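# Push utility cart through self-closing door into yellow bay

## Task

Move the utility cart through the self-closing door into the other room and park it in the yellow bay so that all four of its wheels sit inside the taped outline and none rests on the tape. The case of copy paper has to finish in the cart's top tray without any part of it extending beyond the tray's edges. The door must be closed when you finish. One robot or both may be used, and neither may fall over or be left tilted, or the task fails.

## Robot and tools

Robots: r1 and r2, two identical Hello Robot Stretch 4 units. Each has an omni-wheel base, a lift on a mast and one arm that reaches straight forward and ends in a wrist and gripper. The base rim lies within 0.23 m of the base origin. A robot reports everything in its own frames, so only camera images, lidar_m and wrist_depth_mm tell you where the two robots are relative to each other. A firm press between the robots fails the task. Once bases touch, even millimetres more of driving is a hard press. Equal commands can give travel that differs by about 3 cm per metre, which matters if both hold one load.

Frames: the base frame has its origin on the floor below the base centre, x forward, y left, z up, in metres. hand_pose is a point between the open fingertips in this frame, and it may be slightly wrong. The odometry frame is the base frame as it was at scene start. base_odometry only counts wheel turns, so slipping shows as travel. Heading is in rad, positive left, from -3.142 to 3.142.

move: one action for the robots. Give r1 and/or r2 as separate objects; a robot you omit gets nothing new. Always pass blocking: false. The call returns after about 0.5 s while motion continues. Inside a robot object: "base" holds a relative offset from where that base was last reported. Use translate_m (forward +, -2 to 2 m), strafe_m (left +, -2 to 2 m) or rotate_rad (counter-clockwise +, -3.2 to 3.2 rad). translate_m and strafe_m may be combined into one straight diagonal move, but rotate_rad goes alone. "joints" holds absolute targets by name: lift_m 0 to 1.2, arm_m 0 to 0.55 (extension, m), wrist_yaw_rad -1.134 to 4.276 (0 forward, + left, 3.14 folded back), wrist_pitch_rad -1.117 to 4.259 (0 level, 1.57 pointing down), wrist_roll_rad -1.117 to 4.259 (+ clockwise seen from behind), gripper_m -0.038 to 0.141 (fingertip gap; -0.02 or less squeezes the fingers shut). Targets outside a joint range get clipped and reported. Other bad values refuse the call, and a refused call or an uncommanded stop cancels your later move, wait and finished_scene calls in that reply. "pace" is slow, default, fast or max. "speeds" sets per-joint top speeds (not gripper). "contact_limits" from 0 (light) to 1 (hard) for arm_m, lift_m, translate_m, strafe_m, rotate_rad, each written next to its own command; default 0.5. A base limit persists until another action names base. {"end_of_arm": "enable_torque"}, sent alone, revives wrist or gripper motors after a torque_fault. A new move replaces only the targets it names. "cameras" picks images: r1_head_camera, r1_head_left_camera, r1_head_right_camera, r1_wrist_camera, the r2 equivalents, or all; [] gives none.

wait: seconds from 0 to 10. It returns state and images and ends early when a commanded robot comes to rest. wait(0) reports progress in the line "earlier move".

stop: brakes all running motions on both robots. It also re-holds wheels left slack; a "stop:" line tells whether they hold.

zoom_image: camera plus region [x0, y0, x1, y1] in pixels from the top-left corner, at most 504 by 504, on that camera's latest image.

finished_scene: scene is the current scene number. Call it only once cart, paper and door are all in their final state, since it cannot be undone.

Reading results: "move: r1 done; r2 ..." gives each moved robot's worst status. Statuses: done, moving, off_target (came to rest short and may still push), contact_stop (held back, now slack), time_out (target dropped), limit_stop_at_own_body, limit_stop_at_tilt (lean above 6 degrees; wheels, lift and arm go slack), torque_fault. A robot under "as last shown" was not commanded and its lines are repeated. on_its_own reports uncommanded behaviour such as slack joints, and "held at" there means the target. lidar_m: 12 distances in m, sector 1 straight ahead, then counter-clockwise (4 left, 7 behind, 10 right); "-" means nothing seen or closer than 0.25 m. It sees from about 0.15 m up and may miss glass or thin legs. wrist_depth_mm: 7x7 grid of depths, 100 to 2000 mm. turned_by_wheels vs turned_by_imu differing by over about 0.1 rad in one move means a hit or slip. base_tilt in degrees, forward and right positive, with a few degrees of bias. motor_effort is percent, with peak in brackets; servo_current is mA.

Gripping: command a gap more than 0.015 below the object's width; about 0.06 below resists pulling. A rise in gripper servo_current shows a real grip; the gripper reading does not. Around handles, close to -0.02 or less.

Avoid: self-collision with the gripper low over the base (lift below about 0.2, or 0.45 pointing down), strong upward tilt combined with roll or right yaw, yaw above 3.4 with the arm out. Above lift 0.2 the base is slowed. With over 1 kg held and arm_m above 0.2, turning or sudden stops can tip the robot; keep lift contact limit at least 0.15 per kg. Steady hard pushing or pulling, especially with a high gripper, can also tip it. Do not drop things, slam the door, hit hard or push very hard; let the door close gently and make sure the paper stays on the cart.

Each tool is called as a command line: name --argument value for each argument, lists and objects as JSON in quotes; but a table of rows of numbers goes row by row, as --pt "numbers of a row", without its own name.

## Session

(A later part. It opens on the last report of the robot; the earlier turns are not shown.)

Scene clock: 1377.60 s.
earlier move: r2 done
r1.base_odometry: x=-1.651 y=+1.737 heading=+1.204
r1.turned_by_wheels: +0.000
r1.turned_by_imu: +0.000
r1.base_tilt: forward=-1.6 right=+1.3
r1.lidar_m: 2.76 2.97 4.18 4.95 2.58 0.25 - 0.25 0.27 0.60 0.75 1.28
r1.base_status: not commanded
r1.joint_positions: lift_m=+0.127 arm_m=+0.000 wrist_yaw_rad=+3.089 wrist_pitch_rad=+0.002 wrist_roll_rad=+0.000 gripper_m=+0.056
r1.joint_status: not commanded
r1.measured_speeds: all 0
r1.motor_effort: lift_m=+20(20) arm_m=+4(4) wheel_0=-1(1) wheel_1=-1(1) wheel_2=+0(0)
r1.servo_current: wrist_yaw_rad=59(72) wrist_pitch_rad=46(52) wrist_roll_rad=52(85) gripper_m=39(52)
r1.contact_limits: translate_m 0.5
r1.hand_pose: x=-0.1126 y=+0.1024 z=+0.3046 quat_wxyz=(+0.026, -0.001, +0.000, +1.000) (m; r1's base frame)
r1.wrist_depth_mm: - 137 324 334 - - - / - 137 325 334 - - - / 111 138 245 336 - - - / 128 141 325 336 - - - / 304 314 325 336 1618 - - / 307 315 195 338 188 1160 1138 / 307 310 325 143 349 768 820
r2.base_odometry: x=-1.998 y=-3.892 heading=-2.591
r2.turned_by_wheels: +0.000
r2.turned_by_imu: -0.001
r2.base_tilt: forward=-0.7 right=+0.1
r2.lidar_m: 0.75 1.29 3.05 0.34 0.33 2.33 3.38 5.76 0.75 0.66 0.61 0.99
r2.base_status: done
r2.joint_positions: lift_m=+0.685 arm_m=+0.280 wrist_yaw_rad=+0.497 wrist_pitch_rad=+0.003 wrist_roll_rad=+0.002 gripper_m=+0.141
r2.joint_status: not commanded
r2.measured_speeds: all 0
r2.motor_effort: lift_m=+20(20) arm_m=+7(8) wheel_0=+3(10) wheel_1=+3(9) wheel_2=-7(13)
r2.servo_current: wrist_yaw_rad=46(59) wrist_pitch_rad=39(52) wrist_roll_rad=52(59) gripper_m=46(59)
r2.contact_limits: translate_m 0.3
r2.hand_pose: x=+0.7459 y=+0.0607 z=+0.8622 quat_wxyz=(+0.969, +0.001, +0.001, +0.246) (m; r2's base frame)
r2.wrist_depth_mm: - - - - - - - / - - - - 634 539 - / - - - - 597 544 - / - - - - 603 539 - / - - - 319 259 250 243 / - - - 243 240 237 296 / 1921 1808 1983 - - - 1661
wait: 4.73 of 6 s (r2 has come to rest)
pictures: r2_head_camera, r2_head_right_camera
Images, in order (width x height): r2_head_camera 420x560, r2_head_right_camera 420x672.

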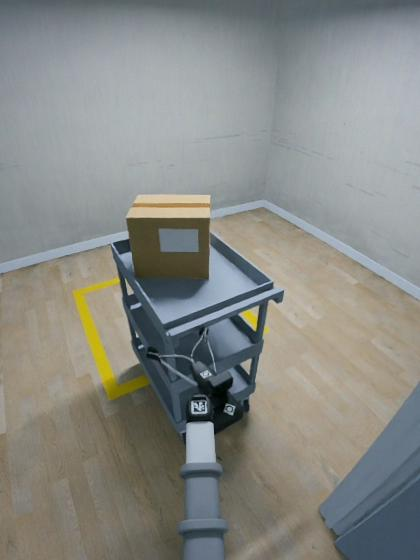

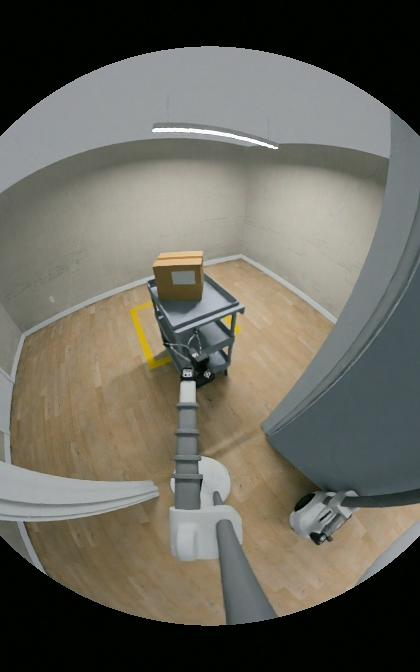

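move --blocking false --r2 '{"base":{"translate_m":-0.053,"strafe_m":-0.029},"pace":"slow"}' --cameras '[]'

wait --seconds 2 --cameras '[]'

move --blocking false --r2 '{"base":{"translate_m":0.053,"strafe_m":-0.097},"pace":"slow"}' --cameras '[]'

wait --seconds 3 --cameras '[]'

move --blocking false --r2 '{"base":{"translate_m":0.32,"strafe_m":0.17},"pace":"slow","contact_limits":{"translate_m":0.3}}' --cameras '[]'

wait --seconds 6 --cameras '["r2_head_camera","r2_head_right_camera"]'

Scene clock: 1386.83 s.
move: r2 moving
r1: as last shown
r1.base_tilt: forward=-1.6 right=+1.2
r1.lidar_m: 2.76 2.94 4.19 4.92 2.59 0.25 - 0.25 0.28 0.60 0.74 1.28
r1.servo_current: wrist_yaw_rad=59(65) wrist_pitch_rad=39(46) wrist_roll_rad=39(59) gripper_m=39(46)
r1.contact_limits: translate_m 0.5
r1.wrist_depth_mm: - 137 325 334 - - - / - 137 325 334 - - - / 111 138 246 334 - - - / 128 140 325 336 - - - / 306 315 327 338 1661 - - / 309 317 195 334 189 1138 1138 / 307 310 327 143 349 778 820
r2.base_odometry: x=-1.991 y=-3.880 heading=-2.591
r2.turned_by_wheels: +0.000
r2.turned_by_imu: +0.000
r2.base_tilt: forward=-0.7 right=+0.1
r2.lidar_m: 0.77 1.29 3.02 0.35 0.34 2.34 3.40 5.74 0.76 0.67 0.61 0.96
r2.base_status: translate_m moving; strafe_m moving
r2.joint_positions: lift_m=+0.685 arm_m=+0.280 wrist_yaw_rad=+0.497 wrist_pitch_rad=+0.003 wrist_roll_rad=+0.002 gripper_m=+0.141
r2.joint_status: not commanded
r2.measured_speeds: translate_m=-0.048 strafe_m=-0.027 rotate_rad=-0.003 lift_m=+0.000 arm_m=+0.000 wrist_yaw_rad=+0.000 wrist_pitch_rad=+0.000 wrist_roll_rad=+0.000
r2.motor_effort: lift_m=+20(20) arm_m=+7(7) wheel_0=-2(5) wheel_1=-7(8) wheel_2=+10(10)
r2.servo_current: wrist_yaw_rad=33(59) wrist_pitch_rad=33(46) wrist_roll_rad=52(52) gripper_m=52(59)
r2.hand_pose: x=+0.7459 y=+0.0607 z=+0.8622 quat_wxyz=(+0.969, +0.001, +0.001, +0.246) (m; r2's base frame)
r2.wrist_depth_mm: - - - - - - - / - - - - - 554 - / - - - - 609 549 - / - - - - 615 554 - / - - - 314 258 252 247 / - - - 255 251 204 306 / 1921 1808 1921 - - - 1808
pictures: none
No camera images: "cameras" was empty.

Scene clock: 1388.07 s.
earlier move: r2 done
r1.base_odometry: x=-1.651 y=+1.737 heading=+1.204
r1.turned_by_wheels: +0.000
r1.turned_by_imu: +0.000
r1.base_tilt: forward=-1.6 right=+1.3
r1.lidar_m: 2.74 2.91 4.22 4.95 2.62 0.25 - 0.25 0.25 0.55 0.70 0.82
r1.base_status: not commanded
r1.joint_positions: lift_m=+0.127 arm_m=+0.000 wrist_yaw_rad=+3.089 wrist_pitch_rad=+0.002 wrist_roll_rad=+0.000 gripper_m=+0.056
r1.joint_status: not commanded
r1.measured_speeds: all 0
r1.motor_effort: lift_m=+20(20) arm_m=+4(4) wheel_0=-1(1) wheel_1=-1(1) wheel_2=+0(0)
r1.servo_current: wrist_yaw_rad=46(65) wrist_pitch_rad=39(46) wrist_roll_rad=39(72) gripper_m=39(52)
r1.contact_limits: translate_m 0.5
r1.hand_pose: x=-0.1126 y=+0.1024 z=+0.3046 quat_wxyz=(+0.026, -0.001, +0.000, +1.000) (m; r1's base frame)
r1.wrist_depth_mm: - 137 325 336 - - - / - 138 327 334 - - - / 111 138 246 334 - - - / 128 140 325 338 - - - / 306 315 325 338 1661 - - / 307 315 195 336 187 1160 1138 / 306 310 325 143 347 788 820
r2.base_odometry: x=-1.968 y=-3.840 heading=-2.592
r2.turned_by_wheels: +0.000
r2.turned_by_imu: +0.000
r2.base_tilt: forward=-0.7 right=+0.0
r2.lidar_m: 0.82 1.29 2.98 0.34 0.52 2.35 3.40 5.72 0.71 0.67 0.61 0.70
r2.base_status: done
r2.joint_positions: lift_m=+0.685 arm_m=+0.280 wrist_yaw_rad=+0.497 wrist_pitch_rad=+0.003 wrist_roll_rad=+0.002 gripper_m=+0.141
r2.joint_status: not commanded
r2.measured_speeds: all 0
r2.motor_effort: lift_m=+20(20) arm_m=+7(7) wheel_0=-5(9) wheel_1=-5(9) wheel_2=+4(10)
r2.servo_current: wrist_yaw_rad=52(65) wrist_pitch_rad=46(46) wrist_roll_rad=39(65) gripper_m=46(59)
r2.hand_pose: x=+0.7459 y=+0.0607 z=+0.8622 quat_wxyz=(+0.969, +0.001, +0.001, +0.246) (m; r2's base frame)
r2.wrist_depth_mm: - - - - - - - / - - - - - - - / - - - - 654 597 - / - - - - 661 603 - / - - - 319 307 296 293 / - - - 303 198 353 - / 1921 1808 1863 - - - 1863
wait: 1.23 of 2 s (r2 has come to rest)
pictures: none
No camera images: "cameras" was empty.

Scene clock: 1388.57 s.
move: r2 moving
r1: as last shown
r1.lidar_m: 2.76 2.92 4.20 4.95 2.63 0.25 - 0.25 0.26 0.58 0.69 0.84
r1.servo_current: wrist_yaw_rad=39(59) wrist_pitch_rad=52(52) wrist_roll_rad=46(65) gripper_m=39(46)
r1.contact_limits: translate_m 0.5
r1.wrist_depth_mm: - 137 324 336 - - - / - 138 325 336 - - - / 111 138 247 336 - - - / 128 140 324 340 - - - / 307 315 325 336 1661 - - / 307 317 195 338 187 1182 1138 / 306 312 324 143 347 768 820
r2.base_odometry: x=-1.978 y=-3.834 heading=-2.592
r2.turned_by_wheels: +0.000
r2.turned_by_imu: +0.000
r2.base_tilt: forward=-0.6 right=+0.1
r2.lidar_m: 0.82 1.23 3.00 0.35 0.50 2.36 3.39 5.70 0.69 0.66 0.60 0.68
r2.base_status: translate_m moving; strafe_m moving
r2.joint_positions: lift_m=+0.685 arm_m=+0.280 wrist_yaw_rad=+0.497 wrist_pitch_rad=+0.003 wrist_roll_rad=+0.002 gripper_m=+0.141
r2.joint_status: not commanded
r2.measured_speeds: translate_m=+0.023 strafe_m=-0.043 rotate_rad=-0.002 lift_m=+0.000 arm_m=+0.000 wrist_yaw_rad=+0.000 wrist_pitch_rad=+0.000 wrist_roll_rad=+0.000
r2.motor_effort: lift_m=+20(20) arm_m=+7(7) wheel_0=+6(11) wheel_1=-7(10) wheel_2=-6(8)
r2.servo_current: wrist_yaw_rad=33(59) wrist_pitch_rad=39(46) wrist_roll_rad=59(59) gripper_m=46(59)
r2.hand_pose: x=+0.7459 y=+0.0607 z=+0.8622 quat_wxyz=(+0.969, +0.001, +0.001, +0.246) (m; r2's base frame)
r2.wrist_depth_mm: - - - - - - - / - - - - - - - / - - - - 640 603 - / - - - - 647 591 - / - - - 317 306 297 294 / - - - 304 198 353 - / 1921 1808 1921 - - - 1808
pictures: none
No camera images: "cameras" was empty.

Scene clock: 1390.47 s.
earlier move: r2 done
r1.base_odometry: x=-1.651 y=+1.737 heading=+1.204
r1.turned_by_wheels: +0.000
r1.turned_by_imu: +0.000
r1.base_tilt: forward=-1.6 right=+1.3
r1.lidar_m: 2.76 2.93 4.18 4.96 2.60 0.25 - 0.25 0.28 0.61 0.64 1.25
r1.base_status: not commanded
r1.joint_positions: lift_m=+0.127 arm_m=+0.000 wrist_yaw_rad=+3.089 wrist_pitch_rad=+0.002 wrist_roll_rad=+0.000 gripper_m=+0.056
r1.joint_status: not commanded
r1.measured_speeds: all 0
r1.motor_effort: lift_m=+20(20) arm_m=+4(4) wheel_0=-1(1) wheel_1=-1(1) wheel_2=+0(0)
r1.servo_current: wrist_yaw_rad=46(78) wrist_pitch_rad=33(52) wrist_roll_rad=46(65) gripper_m=39(46)
r1.contact_limits: translate_m 0.5
r1.hand_pose: x=-0.1126 y=+0.1024 z=+0.3046 quat_wxyz=(+0.026, -0.001, +0.000, +1.000) (m; r1's base frame)
r1.wrist_depth_mm: - 137 324 336 - - - / - 137 325 334 - - - / 111 138 246 338 - - - / 128 141 325 336 - - - / 303 315 327 338 1576 - - / 306 317 195 336 187 1160 1138 / 304 312 325 142 349 788 809
r2.base_odometry: x=-2.063 y=-3.785 heading=-2.592
r2.turned_by_wheels: +0.000
r2.turned_by_imu: +0.000
r2.base_tilt: forward=-0.7 right=+0.1
r2.lidar_m: 0.77 0.80 3.16 0.47 0.46 2.47 3.59 0.84 0.65 0.56 0.50 0.57
r2.base_status: done
r2.joint_positions: lift_m=+0.685 arm_m=+0.280 wrist_yaw_rad=+0.497 wrist_pitch_rad=+0.003 wrist_roll_rad=+0.002 gripper_m=+0.141
r2.joint_status: not commanded
r2.measured_speeds: all 0
r2.motor_effort: lift_m=+20(20) arm_m=+7(7) wheel_0=+4(13) wheel_1=-4(10) wheel_2=-7(9)
r2.servo_current: wrist_yaw_rad=59(59) wrist_pitch_rad=46(46) wrist_roll_rad=46(59) gripper_m=52(59)
r2.hand_pose: x=+0.7459 y=+0.0607 z=+0.8622 quat_wxyz=(+0.969, +0.001, +0.001, +0.246) (m; r2's base frame)
r2.wrist_depth_mm: - - - - - - - / - - - - 634 - - / - - - 683 591 - - / - - - 699 591 - - / - - 306 312 306 294 291 / - - 364 359 212 351 - / 1921 1756 1576 - - 931 1863
wait: 1.90 of 3 s (r2 has come to rest)
pictures: none
No camera images: "cameras" was empty.

Scene clock: 1390.97 s.
move: r2 moving
r1: as last shown
r1.base_tilt: forward=-1.6 right=+1.2
r1.lidar_m: 2.75 2.94 4.19 4.95 2.62 0.25 - 0.25 0.28 0.60 0.65 1.25
r1.motor_effort: lift_m=+20(20) arm_m=+4(4) wheel_0=+0(1) wheel_1=+0(1) wheel_2=+0(0)
r1.servo_current: wrist_yaw_rad=39(52) wrist_pitch_rad=39(46) wrist_roll_rad=52(59) gripper_m=46(46)
r1.contact_limits: translate_m 0.5
r1.wrist_depth_mm: - 137 324 334 - - - / - 137 325 334 - - - / 111 138 245 336 - - - / 128 141 325 340 - - - / 304 315 325 338 1661 - - / 307 315 196 338 187 1160 1138 / 307 312 325 143 347 778 820
r2.base_odometry: x=-2.071 y=-3.797 heading=-2.592
r2.turned_by_wheels: +0.000
r2.turned_by_imu: +0.000
r2.base_tilt: forward=-0.7 right=+0.1
r2.lidar_m: 0.77 0.79 3.16 0.47 0.46 2.47 3.55 0.85 0.66 0.57 0.49 0.56
r2.base_status: translate_m moving; strafe_m moving
r2.joint_positions: lift_m=+0.685 arm_m=+0.280 wrist_yaw_rad=+0.497 wrist_pitch_rad=+0.003 wrist_roll_rad=+0.002 gripper_m=+0.141
r2.joint_status: not commanded
r2.measured_speeds: translate_m=+0.048 strafe_m=+0.025 rotate_rad=+0.001 lift_m=+0.000 arm_m=+0.000 wrist_yaw_rad=+0.000 wrist_pitch_rad=+0.000 wrist_roll_rad=+0.000
r2.motor_effort: lift_m=+20(20) arm_m=+7(7) wheel_0=+2(8) wheel_1=+7(9) wheel_2=-9(10)
r2.servo_current: wrist_yaw_rad=46(59) wrist_pitch_rad=39(46) wrist_roll_rad=59(59) gripper_m=46(52)
r2.contact_limits: translate_m 0.3
r2.hand_pose: x=+0.7459 y=+0.0607 z=+0.8622 quat_wxyz=(+0.969, +0.001, +0.001, +0.246) (m; r2's base frame)
r2.wrist_depth_mm: - - - - - - - / - - - - 621 - - / - - - 676 580 - - / - - - 676 591 - - / - - 294 290 287 283 285 / - - 353 349 212 342 - / 1921 1756 1618 - - 917 1808
pictures: none
No camera images: "cameras" was empty.

Scene clock: 1395.27 s.
earlier move: r2 done
r1.base_odometry: x=-1.651 y=+1.737 heading=+1.204
r1.turned_by_wheels: +0.000
r1.turned_by_imu: +0.000
r1.base_tilt: forward=-1.6 right=+1.2
r1.lidar_m: 2.74 2.93 4.16 4.93 2.62 0.25 - 0.25 0.27 0.58 0.95 1.26
r1.base_status: not commanded
r1.joint_positions: lift_m=+0.127 arm_m=+0.000 wrist_yaw_rad=+3.089 wrist_pitch_rad=+0.002 wrist_roll_rad=+0.000 gripper_m=+0.056
r1.joint_status: not commanded
r1.measured_speeds: all 0
r1.motor_effort: lift_m=+20(20) arm_m=+4(4) wheel_0=-1(1) wheel_1=+0(1) wheel_2=+0(0)
r1.servo_current: wrist_yaw_rad=39(65) wrist_pitch_rad=46(52) wrist_roll_rad=52(72) gripper_m=39(52)
r1.contact_limits: translate_m 0.5
r1.hand_pose: x=-0.1126 y=+0.1024 z=+0.3046 quat_wxyz=(+0.026, -0.001, +0.000, +1.000) (m; r1's base frame)
r1.wrist_depth_mm: - 137 325 336 - - - / - 137 325 334 - - - / 111 138 247 336 - - - / 128 140 325 336 - - - / 306 317 325 338 1661 - - / 307 317 196 340 187 1160 1138 / 307 312 325 143 349 768 809
r2.base_odometry: x=-2.247 y=-4.097 heading=-2.592
r2.turned_by_wheels: +0.000
r2.turned_by_imu: +0.000
r2.base_tilt: forward=-0.7 right=+0.0
r2.lidar_m: 0.75 1.02 2.81 2.39 0.46 0.47 3.58 1.00 0.74 0.57 0.61 0.98
r2.base_status: done
r2.joint_positions: lift_m=+0.685 arm_m=+0.280 wrist_yaw_rad=+0.497 wrist_pitch_rad=+0.003 wrist_roll_rad=+0.002 gripper_m=+0.141
r2.joint_status: not commanded
r2.measured_speeds: all 0
r2.motor_effort: lift_m=+20(21) arm_m=+7(7) wheel_0=+4(9) wheel_1=+4(9) wheel_2=-5(18)
r2.servo_current: wrist_yaw_rad=46(65) wrist_pitch_rad=39(46) wrist_roll_rad=46(59) gripper_m=52(59)
r2.contact_limits: translate_m 0.3
r2.hand_pose: x=+0.7459 y=+0.0607 z=+0.8622 quat_wxyz=(+0.969, +0.001, +0.001, +0.246) (m; r2's base frame)
r2.wrist_depth_mm: - - - - - - - / - - - - 597 668 - / - - - 668 569 530 - / - - - 661 569 535 - / - - - 265 259 249 244 / - - 245 243 239 237 296 / 1863 1808 1808 - - 842 1756
wait: 4.30 of 6 s (r2 has come to rest)
pictures: r2_head_camera, r2_head_right_camera
Images, in order (width x height): r2_head_camera 420x560, r2_head_right_camera 420x672.

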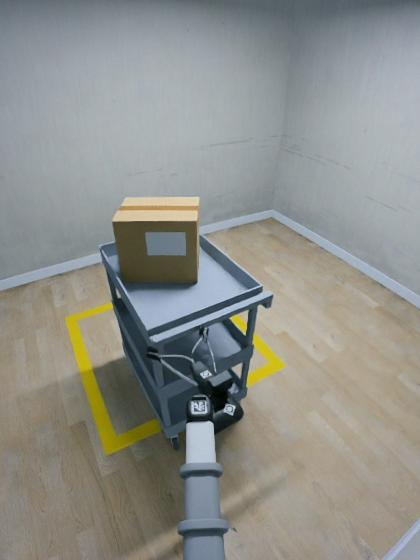

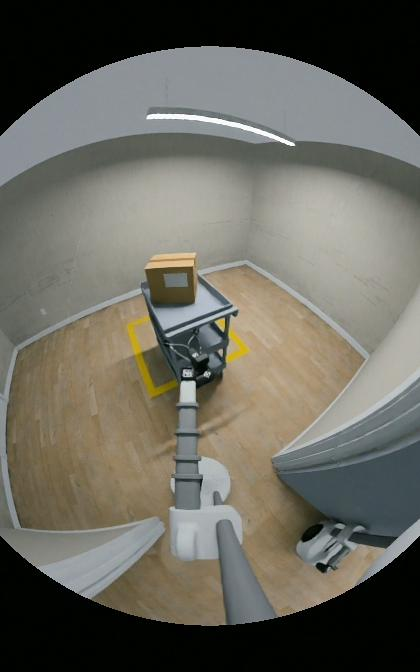

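move --blocking false --r2 '{"base":{"translate_m":0.158,"strafe_m":0.083},"pace":"slow","contact_limits":{"translate_m":0.3}}' --cameras '[]'

wait --seconds 4 --cameras '["r2_head_camera"]'

zoom_image --camera "r2_head_camera" --region '[30, 220, 310, 480]'

Scene clock: 1403.80 s.
move: r2 moving
r1: as last shown
r1.base_tilt: forward=-1.6 right=+1.3
r1.lidar_m: 2.74 2.94 4.19 4.96 2.59 0.25 - 0.25 0.27 0.58 0.99 1.23
r1.motor_effort: lift_m=+20(20) arm_m=+4(4) wheel_0=-1(1) wheel_1=-1(1) wheel_2=+0(0)
r1.servo_current: wrist_yaw_rad=59(59) wrist_pitch_rad=39(52) wrist_roll_rad=46(59) gripper_m=46(46)
r1.contact_limits: translate_m 0.5
r1.wrist_depth_mm: - 137 324 336 - - - / - 137 327 334 - - - / 111 138 245 336 - - - / 128 140 324 338 - - - / 304 315 325 336 1576 - - / 307 317 195 338 187 1160 1118 / 306 312 325 143 349 778 820
r2.base_odometry: x=-2.255 y=-4.109 heading=-2.592
r2.turned_by_wheels: +0.000
r2.turned_by_imu: +0.000
r2.base_tilt: forward=-0.7 right=+0.1
r2.lidar_m: 0.76 1.07 2.80 2.40 0.48 0.47 3.56 1.05 0.75 0.56 0.73 0.99
r2.base_status: translate_m moving; strafe_m moving
r2.joint_positions: lift_m=+0.685 arm_m=+0.280 wrist_yaw_rad=+0.497 wrist_pitch_rad=+0.003 wrist_roll_rad=+0.002 gripper_m=+0.141
r2.joint_status: not commanded
r2.measured_speeds: translate_m=+0.049 strafe_m=+0.026 rotate_rad=-0.001 lift_m=+0.000 arm_m=+0.000 wrist_yaw_rad=+0.000 wrist_pitch_rad=+0.000 wrist_roll_rad=+0.000
r2.motor_effort: lift_m=+20(20) arm_m=+7(7) wheel_0=+7(7) wheel_1=+7(9) wheel_2=-11(13)
r2.servo_current: wrist_yaw_rad=46(52) wrist_pitch_rad=39(46) wrist_roll_rad=46(52) gripper_m=52(52)
r2.contact_limits: translate_m 0.3
r2.hand_pose: x=+0.7459 y=+0.0607 z=+0.8622 quat_wxyz=(+0.969, +0.001, +0.001, +0.246) (m; r2's base frame)
r2.wrist_depth_mm: - - - - - - - / - - - - 591 661 - / - - - 661 574 530 - / - - - 654 574 530 - / - - - 265 259 251 244 / - - 243 243 240 236 296 / 1921 1863 1863 - - - 1661
pictures: none
No camera images: "cameras" was empty.

Scene clock: 1406.27 s.
earlier move: r2 done
r1.base_odometry: x=-1.651 y=+1.737 heading=+1.204
r1.turned_by_wheels: +0.000
r1.turned_by_imu: +0.000
r1.base_tilt: forward=-1.6 right=+1.3
r1.lidar_m: 2.75 2.94 4.19 4.96 2.62 0.25 - 0.25 0.27 0.58 1.12 1.26
r1.base_status: not commanded
r1.joint_positions: lift_m=+0.127 arm_m=+0.000 wrist_yaw_rad=+3.089 wrist_pitch_rad=+0.002 wrist_roll_rad=+0.000 gripper_m=+0.056
r1.joint_status: not commanded
r1.measured_speeds: all 0
r1.motor_effort: lift_m=+20(20) arm_m=+4(4) wheel_0=+0(1) wheel_1=+0(1) wheel_2=+0(0)
r1.servo_current: wrist_yaw_rad=59(72) wrist_pitch_rad=39(52) wrist_roll_rad=52(72) gripper_m=39(46)
r1.contact_limits: translate_m 0.5
r1.hand_pose: x=-0.1126 y=+0.1024 z=+0.3046 quat_wxyz=(+0.026, -0.001, +0.000, +1.000) (m; r1's base frame)
r1.wrist_depth_mm: - 137 325 334 - - - / - 138 324 334 - - - / 111 138 245 336 - - - / 128 141 325 338 - - - / 304 317 324 336 1618 - - / 309 317 194 338 187 1138 1138 / 309 310 324 143 349 768 809
r2.base_odometry: x=-2.339 y=-4.250 heading=-2.592
r2.turned_by_wheels: +0.000
r2.turned_by_imu: +0.000
r2.base_tilt: forward=-0.7 right=+0.1
r2.lidar_m: 0.76 1.17 2.64 2.37 1.06 0.53 - 1.13 0.70 0.60 1.51 0.97
r2.base_status: done
r2.joint_positions: lift_m=+0.685 arm_m=+0.280 wrist_yaw_rad=+0.497 wrist_pitch_rad=+0.003 wrist_roll_rad=+0.002 gripper_m=+0.141
r2.joint_status: not commanded
r2.measured_speeds: all 0
r2.motor_effort: lift_m=+20(20) arm_m=+7(7) wheel_0=+3(8) wheel_1=+5(9) wheel_2=-5(13)
r2.servo_current: wrist_yaw_rad=52(59) wrist_pitch_rad=39(46) wrist_roll_rad=46(59) gripper_m=52(52)
r2.contact_limits: translate_m 0.3
r2.hand_pose: x=+0.7459 y=+0.0607 z=+0.8622 quat_wxyz=(+0.969, +0.001, +0.001, +0.246) (m; r2's base frame)
r2.wrist_depth_mm: - - - - - - - / - - - - 603 525 - / - - - - 591 530 - / - - - - 591 539 - / - - - 265 258 249 243 / - - 245 244 239 237 296 / 1863 1808 1921 - - - 1618
wait: 2.47 of 4 s (r2 has come to rest)
pictures: r2_head_camera
Images, in order (width x height): r2_head_camera 420x560.

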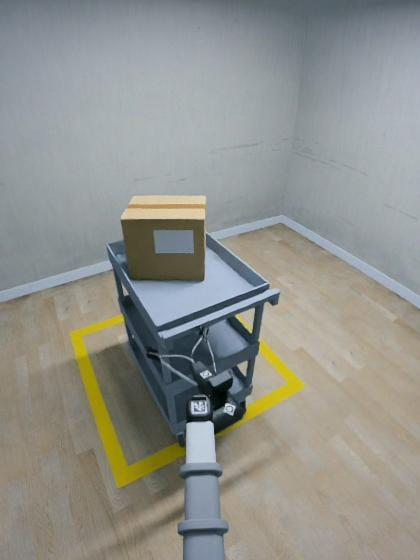

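Scaled by 1.800 from the camera's 420x560 image, which has a finer 1200x1600 frame.

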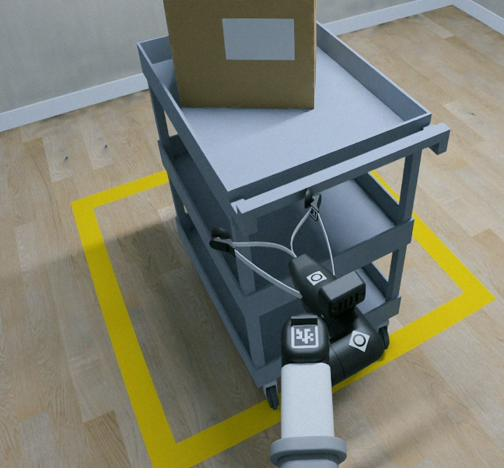

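move --blocking false --r2 '{"base":{"translate_m":0.123,"strafe_m":0.067},"pace":"slow","contact_limits":{"translate_m":0.3}}' --cameras '[]'

wait --seconds 4 --cameras '["r2_head_left_camera","r2_head_camera"]'

zoom_image --camera "r2_head_camera" --region '[30, 220, 310, 500]'

Scene clock: 1413.27 s.
move: r2 moving
r1: as last shown
r1.lidar_m: 2.76 2.95 4.18 4.93 2.62 0.25 - 0.25 0.29 0.59 1.15 1.26
r1.motor_effort: lift_m=+20(20) arm_m=+4(4) wheel_0=-1(1) wheel_1=-1(1) wheel_2=+0(0)
r1.servo_current: wrist_yaw_rad=46(59) wrist_pitch_rad=39(46) wrist_roll_rad=46(59) gripper_m=39(46)
r1.contact_limits: translate_m 0.5
r1.wrist_depth_mm: - 137 325 336 - - - / - 137 327 332 - - - / 111 138 247 338 - - - / 128 140 327 336 - - - / 304 315 327 336 1661 - - / 306 314 196 340 187 1182 1138 / 307 310 325 143 349 759 809
r2.base_odometry: x=-2.346 y=-4.263 heading=-2.592
r2.turned_by_wheels: +0.000
r2.turned_by_imu: +0.001
r2.base_tilt: forward=-0.7 right=+0.1
r2.lidar_m: 0.78 1.21 2.64 2.39 1.10 0.56 - 1.17 0.68 0.64 1.60 0.97
r2.base_status: translate_m moving; strafe_m moving
r2.joint_positions: lift_m=+0.685 arm_m=+0.280 wrist_yaw_rad=+0.497 wrist_pitch_rad=+0.003 wrist_roll_rad=+0.002 gripper_m=+0.141
r2.joint_status: not commanded
r2.measured_speeds: translate_m=+0.049 strafe_m=+0.026 rotate_rad=-0.001 lift_m=+0.000 arm_m=+0.000 wrist_yaw_rad=+0.000 wrist_pitch_rad=+0.000 wrist_roll_rad=+0.000
r2.motor_effort: lift_m=+20(20) arm_m=+7(7) wheel_0=+6(6) wheel_1=+10(10) wheel_2=-10(13)
r2.servo_current: wrist_yaw_rad=33(52) wrist_pitch_rad=39(46) wrist_roll_rad=46(52) gripper_m=52(52)
r2.contact_limits: translate_m 0.3
r2.hand_pose: x=+0.7459 y=+0.0607 z=+0.8622 quat_wxyz=(+0.969, +0.001, +0.001, +0.246) (m; r2's base frame)
r2.wrist_depth_mm: - - - - - - - / - - - - 585 525 - / - - - - 585 535 - / - - - - 597 539 - / - - - 265 258 251 243 / - - 244 242 239 236 294 / 1921 1863 1921 - - - 1756
pictures: none
No camera images: "cameras" was empty.

Scene clock: 1415.33 s.
earlier move: r2 done
r1.base_odometry: x=-1.651 y=+1.737 heading=+1.204
r1.turned_by_wheels: +0.000
r1.turned_by_imu: +0.000
r1.base_tilt: forward=-1.6 right=+1.3
r1.lidar_m: 2.75 2.95 4.18 4.94 2.61 0.25 - 0.25 0.27 0.62 1.20 1.24
r1.base_status: not commanded
r1.joint_positions: lift_m=+0.127 arm_m=+0.000 wrist_yaw_rad=+3.089 wrist_pitch_rad=+0.002 wrist_roll_rad=+0.000 gripper_m=+0.056
r1.joint_status: not commanded
r1.measured_speeds: all 0
r1.motor_effort: lift_m=+20(20) arm_m=+4(4) wheel_0=-1(1) wheel_1=+0(1) wheel_2=+0(0)
r1.servo_current: wrist_yaw_rad=39(65) wrist_pitch_rad=39(52) wrist_roll_rad=46(65) gripper_m=46(52)
r1.contact_limits: translate_m 0.5
r1.hand_pose: x=-0.1126 y=+0.1024 z=+0.3046 quat_wxyz=(+0.026, -0.001, +0.000, +1.000) (m; r1's base frame)
r1.wrist_depth_mm: - 137 325 334 - - - / - 138 324 336 - - - / 111 138 247 334 - - - / 128 140 325 340 - - - / 306 314 327 338 1661 - - / 309 314 196 336 188 1160 1138 / 306 312 324 143 349 778 820
r2.base_odometry: x=-2.408 y=-4.371 heading=-2.592
r2.turned_by_wheels: +0.000
r2.turned_by_imu: +0.000
r2.base_tilt: forward=-0.6 right=+0.0
r2.lidar_m: 0.75 1.30 2.51 2.37 1.51 0.61 0.66 1.28 0.76 0.71 2.18 0.97
r2.base_status: done
r2.joint_positions: lift_m=+0.685 arm_m=+0.280 wrist_yaw_rad=+0.497 wrist_pitch_rad=+0.003 wrist_roll_rad=+0.002 gripper_m=+0.141
r2.joint_status: not commanded
r2.measured_speeds: all 0
r2.motor_effort: lift_m=+20(20) arm_m=+7(7) wheel_0=+4(7) wheel_1=+4(10) wheel_2=-7(13)
r2.servo_current: wrist_yaw_rad=39(59) wrist_pitch_rad=46(46) wrist_roll_rad=52(59) gripper_m=52(59)
r2.contact_limits: translate_m 0.3
r2.hand_pose: x=+0.7459 y=+0.0607 z=+0.8622 quat_wxyz=(+0.969, +0.001, +0.001, +0.246) (m; r2's base frame)
r2.wrist_depth_mm: - - - - - - - / - - - - 597 525 - / - - - 668 603 530 - / - - - 668 615 535 - / - - - 262 258 250 243 / - 196 - 241 240 237 297 / 1863 1808 1708 - - - 1708
wait: 2.07 of 4 s (r2 has come to rest)
pictures: r2_head_camera, r2_head_left_camera
Images, in order (width x height): r2_head_camera 420x560, r2_head_left_camera 420x672.

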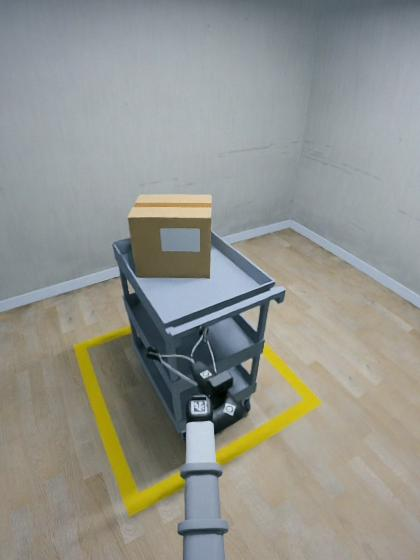

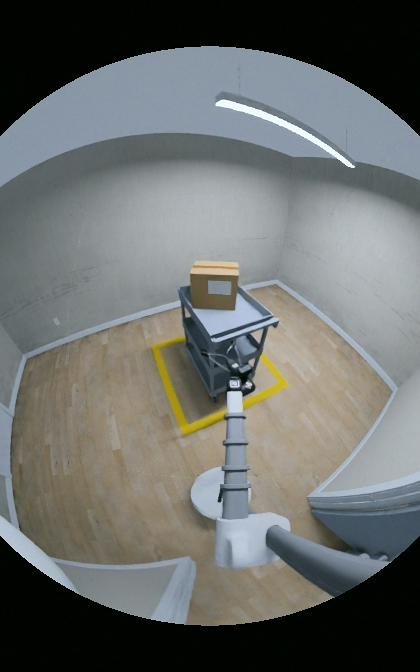

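Scaled by 1.800 from the camera's 420x560 image, which has a finer 1200x1600 frame.

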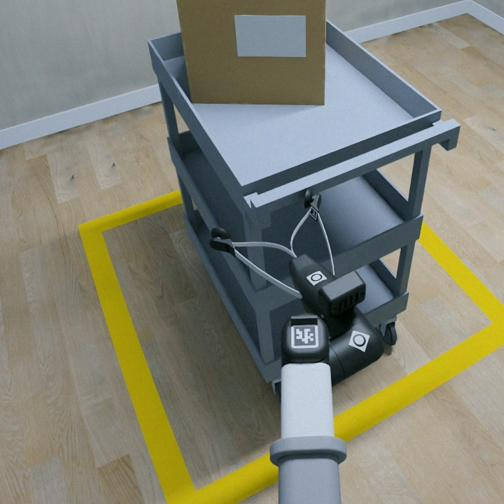

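move --blocking false --r2 '{"joints":{"arm_m":0.0},"pace":"slow"}' --cameras '[]'

wait --seconds 5 --cameras '[]'

move --blocking false --r1 '{"base":{"translate_m":0.15},"pace":"slow"}' --r2 '{"joints":{"wrist_yaw_rad":3.0},"base":{"strafe_m":0.4},"pace":"slow"}' --cameras '[]'

wait --seconds 6 --cameras '[]'

wait --seconds 4 --cameras '["r2_head_camera","r2_head_right_camera","r1_head_camera","r1_head_left_camera","r1_head_right_camera"]'

zoom_image --camera "r2_head_camera" --region '[100, 200, 420, 480]'

Scene clock: 1424.13 s.
move: r2 moving
r1: as last shown
r1.base_tilt: forward=-1.6 right=+1.2
r1.lidar_m: 2.76 2.95 4.19 4.95 2.60 0.25 - 0.25 0.27 0.58 1.24 1.27
r1.motor_effort: lift_m=+20(20) arm_m=+4(4) wheel_0=+0(1) wheel_1=-1(1) wheel_2=+0(0)
r1.servo_current: wrist_yaw_rad=39(59) wrist_pitch_rad=46(52) wrist_roll_rad=46(59) gripper_m=39(46)
r1.contact_limits: translate_m 0.5
r1.wrist_depth_mm: - 137 325 334 - - - / - 137 324 336 - - - / 110 138 247 336 - - - / 128 140 327 336 - - - / 306 317 327 336 1661 - - / 307 314 196 336 187 1160 1138 / 307 312 327 143 349 778 820
r2.base_odometry: x=-2.408 y=-4.371 heading=-2.592
r2.turned_by_wheels: +0.000
r2.turned_by_imu: +0.000
r2.base_tilt: forward=-0.6 right=+0.1
r2.lidar_m: 0.75 1.30 2.48 2.36 1.48 0.61 0.70 1.28 0.75 0.71 2.19 0.98
r2.base_status: not commanded
r2.joint_positions: lift_m=+0.685 arm_m=+0.268 wrist_yaw_rad=+0.497 wrist_pitch_rad=+0.003 wrist_roll_rad=+0.002 gripper_m=+0.141
r2.joint_status: arm_m moving
r2.measured_speeds: translate_m=+0.000 strafe_m=+0.000 rotate_rad=+0.000 lift_m=+0.000 arm_m=-0.049 wrist_yaw_rad=+0.000 wrist_pitch_rad=+0.000 wrist_roll_rad=+0.000
r2.motor_effort: lift_m=+20(20) arm_m=-5(10) wheel_0=+4(4) wheel_1=+4(4) wheel_2=-7(7)
r2.servo_current: wrist_yaw_rad=52(52) wrist_pitch_rad=46(46) wrist_roll_rad=52(52) gripper_m=46(52)
r2.contact_limits: translate_m 0.3
r2.hand_pose: x=+0.7336 y=+0.0607 z=+0.8622 quat_wxyz=(+0.969, +0.001, +0.001, +0.246) (m; r2's base frame)
r2.wrist_depth_mm: - - - - - - - / - - - - 609 535 - / - - - - 615 539 - / - - - - 621 544 - / - - - 264 259 252 244 / - - - 252 249 246 303 / 1983 1808 1808 - - - 1708
pictures: none
No camera images: "cameras" was empty.

Scene clock: 1427.73 s.
earlier move: r2 done
r1.base_odometry: x=-1.651 y=+1.737 heading=+1.204
r1.turned_by_wheels: +0.000
r1.turned_by_imu: +0.000
r1.base_tilt: forward=-1.6 right=+1.2
r1.lidar_m: 2.76 2.91 4.20 4.95 2.58 0.25 - 0.25 0.28 0.58 1.24 1.25
r1.base_status: not commanded
r1.joint_positions: lift_m=+0.127 arm_m=+0.000 wrist_yaw_rad=+3.089 wrist_pitch_rad=+0.002 wrist_roll_rad=+0.000 gripper_m=+0.056
r1.joint_status: not commanded
r1.measured_speeds: all 0
r1.motor_effort: lift_m=+20(20) arm_m=+4(4) wheel_0=-1(1) wheel_1=-1(1) wheel_2=+0(0)
r1.servo_current: wrist_yaw_rad=46(72) wrist_pitch_rad=46(52) wrist_roll_rad=39(65) gripper_m=39(52)
r1.contact_limits: translate_m 0.5
r1.hand_pose: x=-0.1126 y=+0.1024 z=+0.3046 quat_wxyz=(+0.026, -0.001, +0.000, +1.000) (m; r1's base frame)
r1.wrist_depth_mm: - 137 325 336 - - - / - 137 325 334 - - - / 111 138 246 338 - - - / 128 140 325 336 - - - / 303 315 327 336 1618 - - / 306 314 194 342 187 1182 1138 / 307 314 325 143 347 768 809
r2.base_odometry: x=-2.408 y=-4.371 heading=-2.592
r2.turned_by_wheels: +0.000
r2.turned_by_imu: +0.000
r2.base_tilt: forward=-0.7 right=+0.1
r2.lidar_m: 0.75 1.32 2.48 2.36 1.52 0.61 0.68 1.29 0.75 0.72 2.16 0.99
r2.base_status: not commanded
r2.joint_positions: lift_m=+0.685 arm_m=+0.000 wrist_yaw_rad=+0.497 wrist_pitch_rad=+0.003 wrist_roll_rad=+0.002 gripper_m=+0.141
r2.joint_status: all done
r2.measured_speeds: all 0
r2.motor_effort: lift_m=+20(21) arm_m=-7(12) wheel_0=+3(4) wheel_1=+4(4) wheel_2=-7(7)
r2.servo_current: wrist_yaw_rad=52(72) wrist_pitch_rad=39(52) wrist_roll_rad=52(65) gripper_m=52(65)
r2.contact_limits: translate_m 0.3
r2.hand_pose: x=+0.4663 y=+0.0607 z=+0.8622 quat_wxyz=(+0.969, +0.001, +0.001, +0.246) (m; r2's base frame)
r2.wrist_depth_mm: - - - - - - - / - - - - - - - / - - - - 904 778 - / - - - - 891 778 - / - - - - 732 535 530 / - - - - 211 204 - / 1983 1808 1921 - - - 831
wait: 3.60 of 5 s (r2 has come to rest)
pictures: none
No camera images: "cameras" was empty.

Scene clock: 1428.23 s.
move: r1 moving; r2 moving
r1.base_odometry: x=-1.646 y=+1.748 heading=+1.204
r1.turned_by_wheels: +0.000
r1.turned_by_imu: +0.000
r1.base_tilt: forward=-1.6 right=+1.3
r1.lidar_m: 2.73 2.92 4.15 4.95 2.62 0.25 - 0.25 0.27 0.65 1.21 1.27
r1.base_status: translate_m moving
r1.joint_positions: lift_m=+0.127 arm_m=+0.000 wrist_yaw_rad=+3.089 wrist_pitch_rad=+0.002 wrist_roll_rad=+0.000 gripper_m=+0.056
r1.joint_status: not commanded
r1.measured_speeds: translate_m=+0.048 strafe_m=+0.000 rotate_rad=+0.000 lift_m=+0.000 arm_m=+0.000 wrist_yaw_rad=+0.000 wrist_pitch_rad=+0.000 wrist_roll_rad=+0.000
r1.motor_effort: lift_m=+20(20) arm_m=+4(4) wheel_0=+5(6) wheel_1=+0(2) wheel_2=-3(5)
r1.servo_current: wrist_yaw_rad=46(52) wrist_pitch_rad=46(46) wrist_roll_rad=33(52) gripper_m=46(46)
r1.hand_pose: x=-0.1126 y=+0.1024 z=+0.3046 quat_wxyz=(+0.026, -0.001, +0.000, +1.000) (m; r1's base frame)
r1.wrist_depth_mm: - 137 325 332 - - - / - 138 325 334 342 - - / 111 138 246 336 343 - - / 128 141 325 334 345 - - / 306 315 324 336 345 - - / 307 315 196 334 187 1160 1138 / 307 312 325 143 347 778 809
r2.base_odometry: x=-2.401 y=-4.384 heading=-2.592
r2.turned_by_wheels: +0.000
r2.turned_by_imu: +0.000
r2.base_tilt: forward=-0.7 right=+0.1
r2.lidar_m: 0.74 1.35 2.51 2.36 1.52 0.63 0.68 1.28 0.75 0.72 2.18 0.94
r2.base_status: strafe_m moving
r2.joint_positions: lift_m=+0.685 arm_m=+0.000 wrist_yaw_rad=+0.901 wrist_pitch_rad=+0.003 wrist_roll_rad=+0.002 gripper_m=+0.141
r2.joint_status: wrist_yaw_rad moving
r2.measured_speeds: translate_m=+0.000 strafe_m=+0.055 rotate_rad=+0.000 lift_m=+0.000 arm_m=+0.000 wrist_yaw_rad=+1.693 wrist_pitch_rad=+0.000 wrist_roll_rad=+0.000
r2.motor_effort: lift_m=+20(20) arm_m=-7(7) wheel_0=-6(10) wheel_1=+8(8) wheel_2=+1(6)
r2.servo_current: wrist_yaw_rad=150(150) wrist_pitch_rad=46(46) wrist_roll_rad=52(52) gripper_m=46(52)
r2.hand_pose: x=+0.4187 y=+0.1717 z=+0.8622 quat_wxyz=(+0.900, +0.000, +0.002, +0.435) (m; r2's base frame)
r2.wrist_depth_mm: - - - - - - - / - - - - - - - / - - - - - - 723 / - - - - - - 707 / - - - - - - 554 / - - - - - 187 - / 1921 1863 1756 - 1921 1808 -
pictures: none
No camera images: "cameras" was empty.

Scene clock: 1430.53 s.
earlier move: r1 done; r2 moving
r1.base_odometry: x=-1.597 y=+1.877 heading=+1.204
r1.turned_by_wheels: +0.001
r1.turned_by_imu: +0.001
r1.base_tilt: forward=-1.6 right=+1.3
r1.lidar_m: 2.62 2.78 4.01 4.94 2.80 0.25 - 0.25 0.33 1.39 1.12 1.31
r1.base_status: done
r1.joint_positions: lift_m=+0.127 arm_m=+0.000 wrist_yaw_rad=+3.089 wrist_pitch_rad=+0.002 wrist_roll_rad=+0.000 gripper_m=+0.056
r1.joint_status: not commanded
r1.measured_speeds: all 0
r1.motor_effort: lift_m=+20(20) arm_m=+4(4) wheel_0=+1(7) wheel_1=+3(5) wheel_2=+3(5)
r1.servo_current: wrist_yaw_rad=59(72) wrist_pitch_rad=46(46) wrist_roll_rad=52(59) gripper_m=39(46)
r1.hand_pose: x=-0.1126 y=+0.1024 z=+0.3046 quat_wxyz=(+0.026, -0.001, +0.000, +1.000) (m; r1's base frame)
r1.wrist_depth_mm: - 137 320 317 315 - - / - 138 319 317 317 - - / 111 138 248 319 317 - - / 128 140 320 320 317 - - / 325 324 322 319 317 - - / 327 325 195 319 187 1182 1138 / 329 325 322 143 319 768 809
r2.base_odometry: x=-2.284 y=-4.573 heading=-2.592
r2.turned_by_wheels: +0.000
r2.turned_by_imu: +0.000
r2.base_tilt: forward=-0.7 right=+0.1
r2.lidar_m: 0.76 2.23 2.40 2.15 1.86 0.75 0.60 1.40 0.99 0.95 2.63 0.82
r2.base_status: strafe_m moving
r2.joint_positions: lift_m=+0.685 arm_m=+0.000 wrist_yaw_rad=+2.997 wrist_pitch_rad=+0.003 wrist_roll_rad=+0.002 gripper_m=+0.141
r2.joint_status: all done
r2.measured_speeds: translate_m=-0.001 strafe_m=+0.100 rotate_rad=+0.004 lift_m=+0.000 arm_m=+0.000 wrist_yaw_rad=+0.000 wrist_pitch_rad=+0.000 wrist_roll_rad=+0.000
r2.motor_effort: lift_m=+20(20) arm_m=-6(7) wheel_0=-4(11) wheel_1=+5(9) wheel_2=+1(6)
r2.servo_current: wrist_yaw_rad=46(150) wrist_pitch_rad=39(46) wrist_roll_rad=52(65) gripper_m=46(59)
r2.hand_pose: x=-0.1017 y=+0.1280 z=+0.8622 quat_wxyz=(+0.072, -0.001, +0.001, +0.997) (m; r2's base frame)
r2.wrist_depth_mm: 143 158 707 - - - - / 113 153 715 - - - - / 123 147 260 - - - - / 144 194 715 - - - - / - - 741 - - - - / - - 191 157 187 185 - / 1921 1808 759 - - - -
wait: 2.30 of 6 s (r1 has come to rest)
pictures: none
No camera images: "cameras" was empty.

Scene clock: 1432.87 s.
earlier move: r2 done
r1.base_odometry: x=-1.597 y=+1.877 heading=+1.204
r1.turned_by_wheels: +0.000
r1.turned_by_imu: +0.000
r1.base_tilt: forward=-1.6 right=+1.2
r1.lidar_m: 2.61 2.80 4.03 4.95 2.76 0.25 - 0.25 0.33 1.58 1.13 1.32
r1.base_status: done
r1.joint_positions: lift_m=+0.127 arm_m=+0.000 wrist_yaw_rad=+3.089 wrist_pitch_rad=+0.002 wrist_roll_rad=+0.000 gripper_m=+0.056
r1.joint_status: not commanded
r1.measured_speeds: all 0
r1.motor_effort: lift_m=+20(20) arm_m=+4(4) wheel_0=+1(7) wheel_1=+3(5) wheel_2=+3(5)
r1.servo_current: wrist_yaw_rad=52(72) wrist_pitch_rad=46(52) wrist_roll_rad=52(65) gripper_m=39(52)
r1.hand_pose: x=-0.1126 y=+0.1024 z=+0.3046 quat_wxyz=(+0.026, -0.001, +0.000, +1.000) (m; r1's base frame)
r1.wrist_depth_mm: - 137 319 317 315 - - / - 138 319 319 317 - - / 111 138 249 319 317 - - / 128 141 319 319 319 - - / 325 322 322 319 319 - - / 325 325 196 320 187 1160 1118 / 325 324 324 143 320 768 831
r2.base_odometry: x=-2.199 y=-4.712 heading=-2.592
r2.turned_by_wheels: +0.000
r2.turned_by_imu: +0.000
r2.base_tilt: forward=-0.7 right=+0.1
r2.lidar_m: 0.94 2.18 2.31 2.00 1.96 0.85 0.63 0.64 1.19 1.09 2.78 0.81
r2.base_status: done
r2.joint_positions: lift_m=+0.685 arm_m=+0.000 wrist_yaw_rad=+2.997 wrist_pitch_rad=+0.003 wrist_roll_rad=+0.002 gripper_m=+0.141
r2.joint_status: all done
r2.measured_speeds: all 0
r2.motor_effort: lift_m=+20(20) arm_m=-7(7) wheel_0=-3(11) wheel_1=+4(9) wheel_2=+0(6)
r2.servo_current: wrist_yaw_rad=33(150) wrist_pitch_rad=33(46) wrist_roll_rad=46(65) gripper_m=46(59)
r2.hand_pose: x=-0.1017 y=+0.1280 z=+0.8622 quat_wxyz=(+0.072, -0.001, +0.001, +0.997) (m; r2's base frame)
r2.wrist_depth_mm: 143 158 - - - - - / 113 153 - - - - - / 123 147 260 - - - - / 144 182 - - - - - / - 732 - - - - - / - 699 - 157 187 185 - / 1921 1808 - - - - -
wait: 2.33 of 4 s (r2 has come to rest)
pictures: r1_head_camera, r1_head_left_camera, r1_head_right_camera, r2_head_camera, r2_head_right_camera
Images, in order (width x height): r1_head_camera 420x560, r1_head_left_camera 420x672, r1_head_right_camera 420x672, r2_head_camera 420x560, r2_head_right_camera 420x672.

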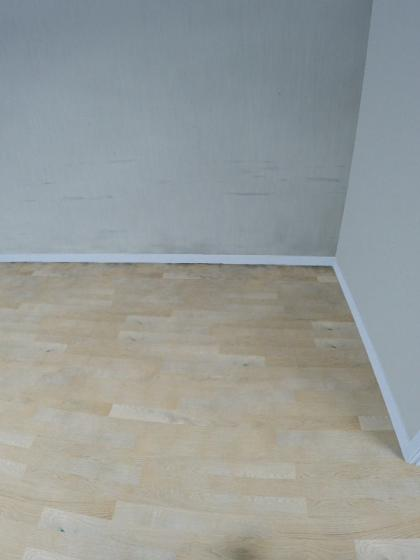

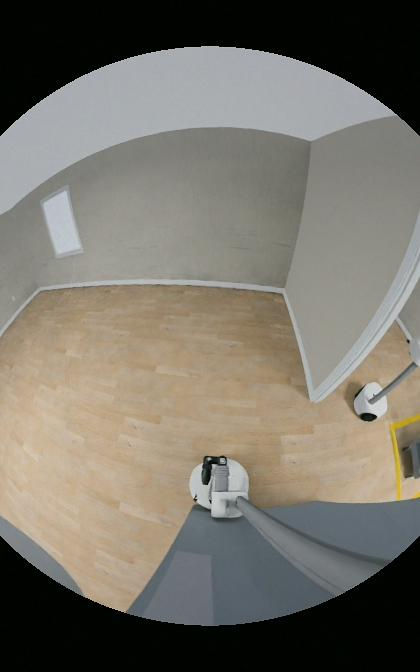

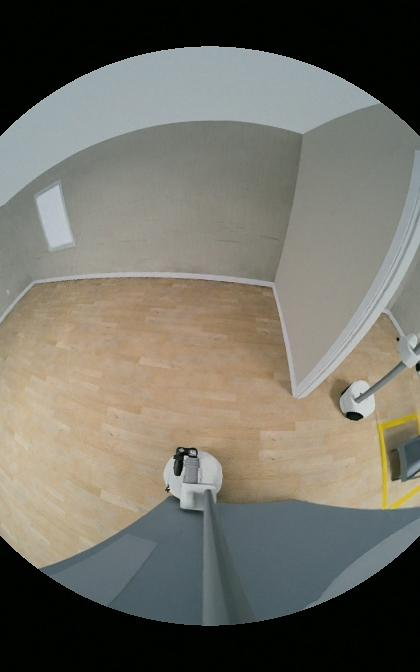

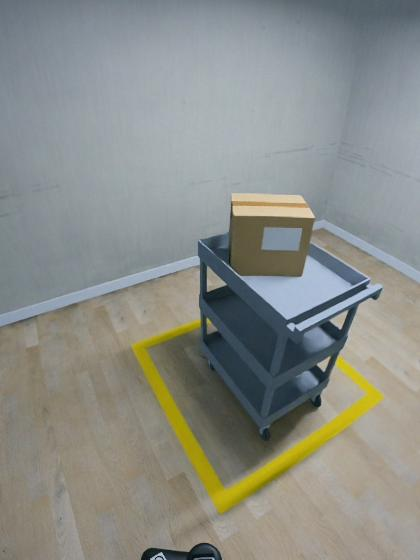

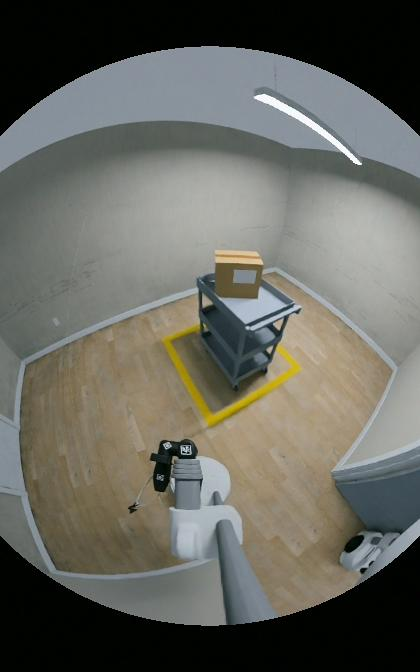

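Scaled by 1.575 from the camera's 420x560 image, which has a finer 1200x1600 frame.

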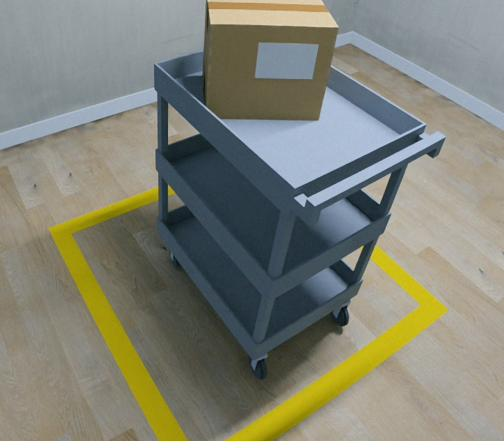

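move --blocking false --r1 '{"base":{"translate_m":0.3,"strafe_m":0.1},"pace":"slow"}' --cameras '[]'

wait --seconds 6 --cameras '["r1_head_right_camera","r2_head_right_camera"]'

Scene clock: 1444.17 s.
move: r1 moving
r1.base_odometry: x=-1.596 y=+1.890 heading=+1.205
r1.turned_by_wheels: +0.000
r1.turned_by_imu: +0.000
r1.base_tilt: forward=-1.6 right=+1.3
r1.lidar_m: 2.59 2.74 3.99 4.95 2.82 0.25 - 0.25 0.35 1.54 1.11 1.33
r1.base_status: translate_m moving; strafe_m moving
r1.joint_positions: lift_m=+0.127 arm_m=+0.000 wrist_yaw_rad=+3.089 wrist_pitch_rad=+0.002 wrist_roll_rad=+0.000 gripper_m=+0.056
r1.joint_status: not commanded
r1.measured_speeds: translate_m=+0.049 strafe_m=+0.016 rotate_rad=+0.001 lift_m=+0.000 arm_m=+0.000 wrist_yaw_rad=+0.000 wrist_pitch_rad=+0.000 wrist_roll_rad=+0.000
r1.motor_effort: lift_m=+20(20) arm_m=+4(4) wheel_0=+1(2) wheel_1=+6(7) wheel_2=-2(4)
r1.servo_current: wrist_yaw_rad=39(72) wrist_pitch_rad=46(52) wrist_roll_rad=39(59) gripper_m=39(46)
r1.hand_pose: x=-0.1126 y=+0.1024 z=+0.3046 quat_wxyz=(+0.026, -0.001, +0.000, +1.000) (m; r1's base frame)
r1.wrist_depth_mm: - 137 319 317 - - - / - 137 317 317 - - - / 111 138 249 319 315 - - / 128 140 319 317 314 - - / 325 325 320 319 317 - - / 329 324 195 317 187 1182 1138 / 329 325 324 143 317 768 809
r2: as last shown
r2.lidar_m: 0.95 2.18 2.29 2.02 1.95 0.86 0.63 0.62 1.16 1.11 2.78 0.82
r2.motor_effort: lift_m=+20(20) arm_m=-6(7) wheel_0=-2(3) wheel_1=+4(4) wheel_2=+0(0)
r2.servo_current: wrist_yaw_rad=52(59) wrist_pitch_rad=39(46) wrist_roll_rad=52(52) gripper_m=52(52)
r2.wrist_depth_mm: 143 158 - - - - - / 113 153 - - - - - / 123 147 259 - - - - / 144 182 - - - - - / - 732 - - - - - / - 691 - 157 187 185 - / 1983 1863 - - - - -
pictures: none
No camera images: "cameras" was empty.

Scene clock: 1448.07 s.
earlier move: r1 done
r1.base_odometry: x=-1.583 y=+2.192 heading=+1.205
r1.turned_by_wheels: +0.001
r1.turned_by_imu: +0.001
r1.base_tilt: forward=-1.6 right=+1.2
r1.lidar_m: 2.30 2.48 3.59 4.81 3.19 2.43 2.39 0.25 0.50 1.53 1.07 1.46
r1.base_status: done
r1.joint_positions: lift_m=+0.127 arm_m=+0.000 wrist_yaw_rad=+3.089 wrist_pitch_rad=+0.002 wrist_roll_rad=+0.000 gripper_m=+0.056
r1.joint_status: not commanded
r1.measured_speeds: all 0
r1.motor_effort: lift_m=+20(20) arm_m=+4(4) wheel_0=+2(5) wheel_1=+4(8) wheel_2=+4(4)
r1.servo_current: wrist_yaw_rad=46(72) wrist_pitch_rad=39(52) wrist_roll_rad=33(65) gripper_m=46(46)
r1.hand_pose: x=-0.1126 y=+0.1024 z=+0.3046 quat_wxyz=(+0.026, -0.001, +0.000, +1.000) (m; r1's base frame)
r1.wrist_depth_mm: - 137 - - - - - / - 137 - - - - - / 111 138 213 - - - - / 128 140 324 - - - - / 357 334 1661 - - - - / 373 334 191 1182 188 1182 1118 / 373 334 338 788 788 768 820
r2.base_odometry: x=-2.199 y=-4.712 heading=-2.592
r2.turned_by_wheels: +0.000
r2.turned_by_imu: +0.001
r2.base_tilt: forward=-0.6 right=+0.0
r2.lidar_m: 0.93 2.17 2.32 2.02 1.96 0.87 0.59 0.62 1.18 1.13 2.76 0.82
r2.base_status: not commanded
r2.joint_positions: lift_m=+0.685 arm_m=+0.000 wrist_yaw_rad=+2.997 wrist_pitch_rad=+0.003 wrist_roll_rad=+0.002 gripper_m=+0.141
r2.joint_status: not commanded
r2.measured_speeds: all 0
r2.motor_effort: lift_m=+20(20) arm_m=-6(7) wheel_0=-2(3) wheel_1=+4(4) wheel_2=+0(1)
r2.servo_current: wrist_yaw_rad=52(59) wrist_pitch_rad=39(52) wrist_roll_rad=52(59) gripper_m=46(59)
r2.hand_pose: x=-0.1017 y=+0.1280 z=+0.8622 quat_wxyz=(+0.072, -0.001, +0.001, +0.997) (m; r2's base frame)
r2.wrist_depth_mm: 143 159 - - - - - / 113 152 - - - - - / 123 147 259 - - - - / 144 181 - - - - - / - 732 - - - - - / - 699 - 157 187 185 - / 1808 1808 - - - - -
wait: 3.90 of 6 s (r1 has come to rest)
pictures: r1_head_right_camera, r2_head_right_camera
Images, in order (width x height): r1_head_right_camera 420x672, r2_head_right_camera 420x672.

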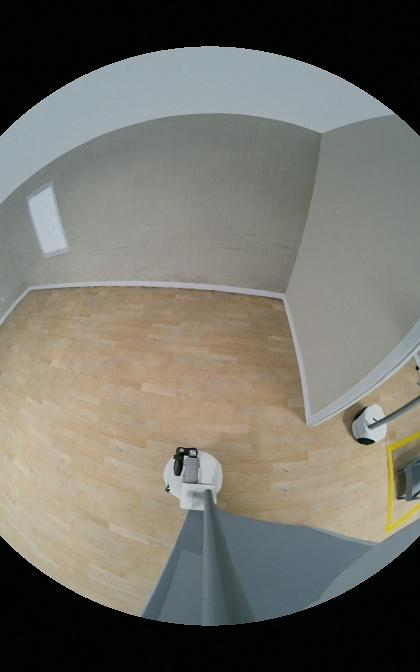

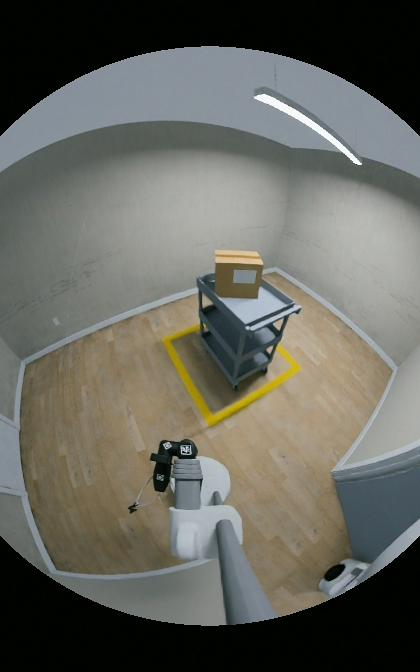

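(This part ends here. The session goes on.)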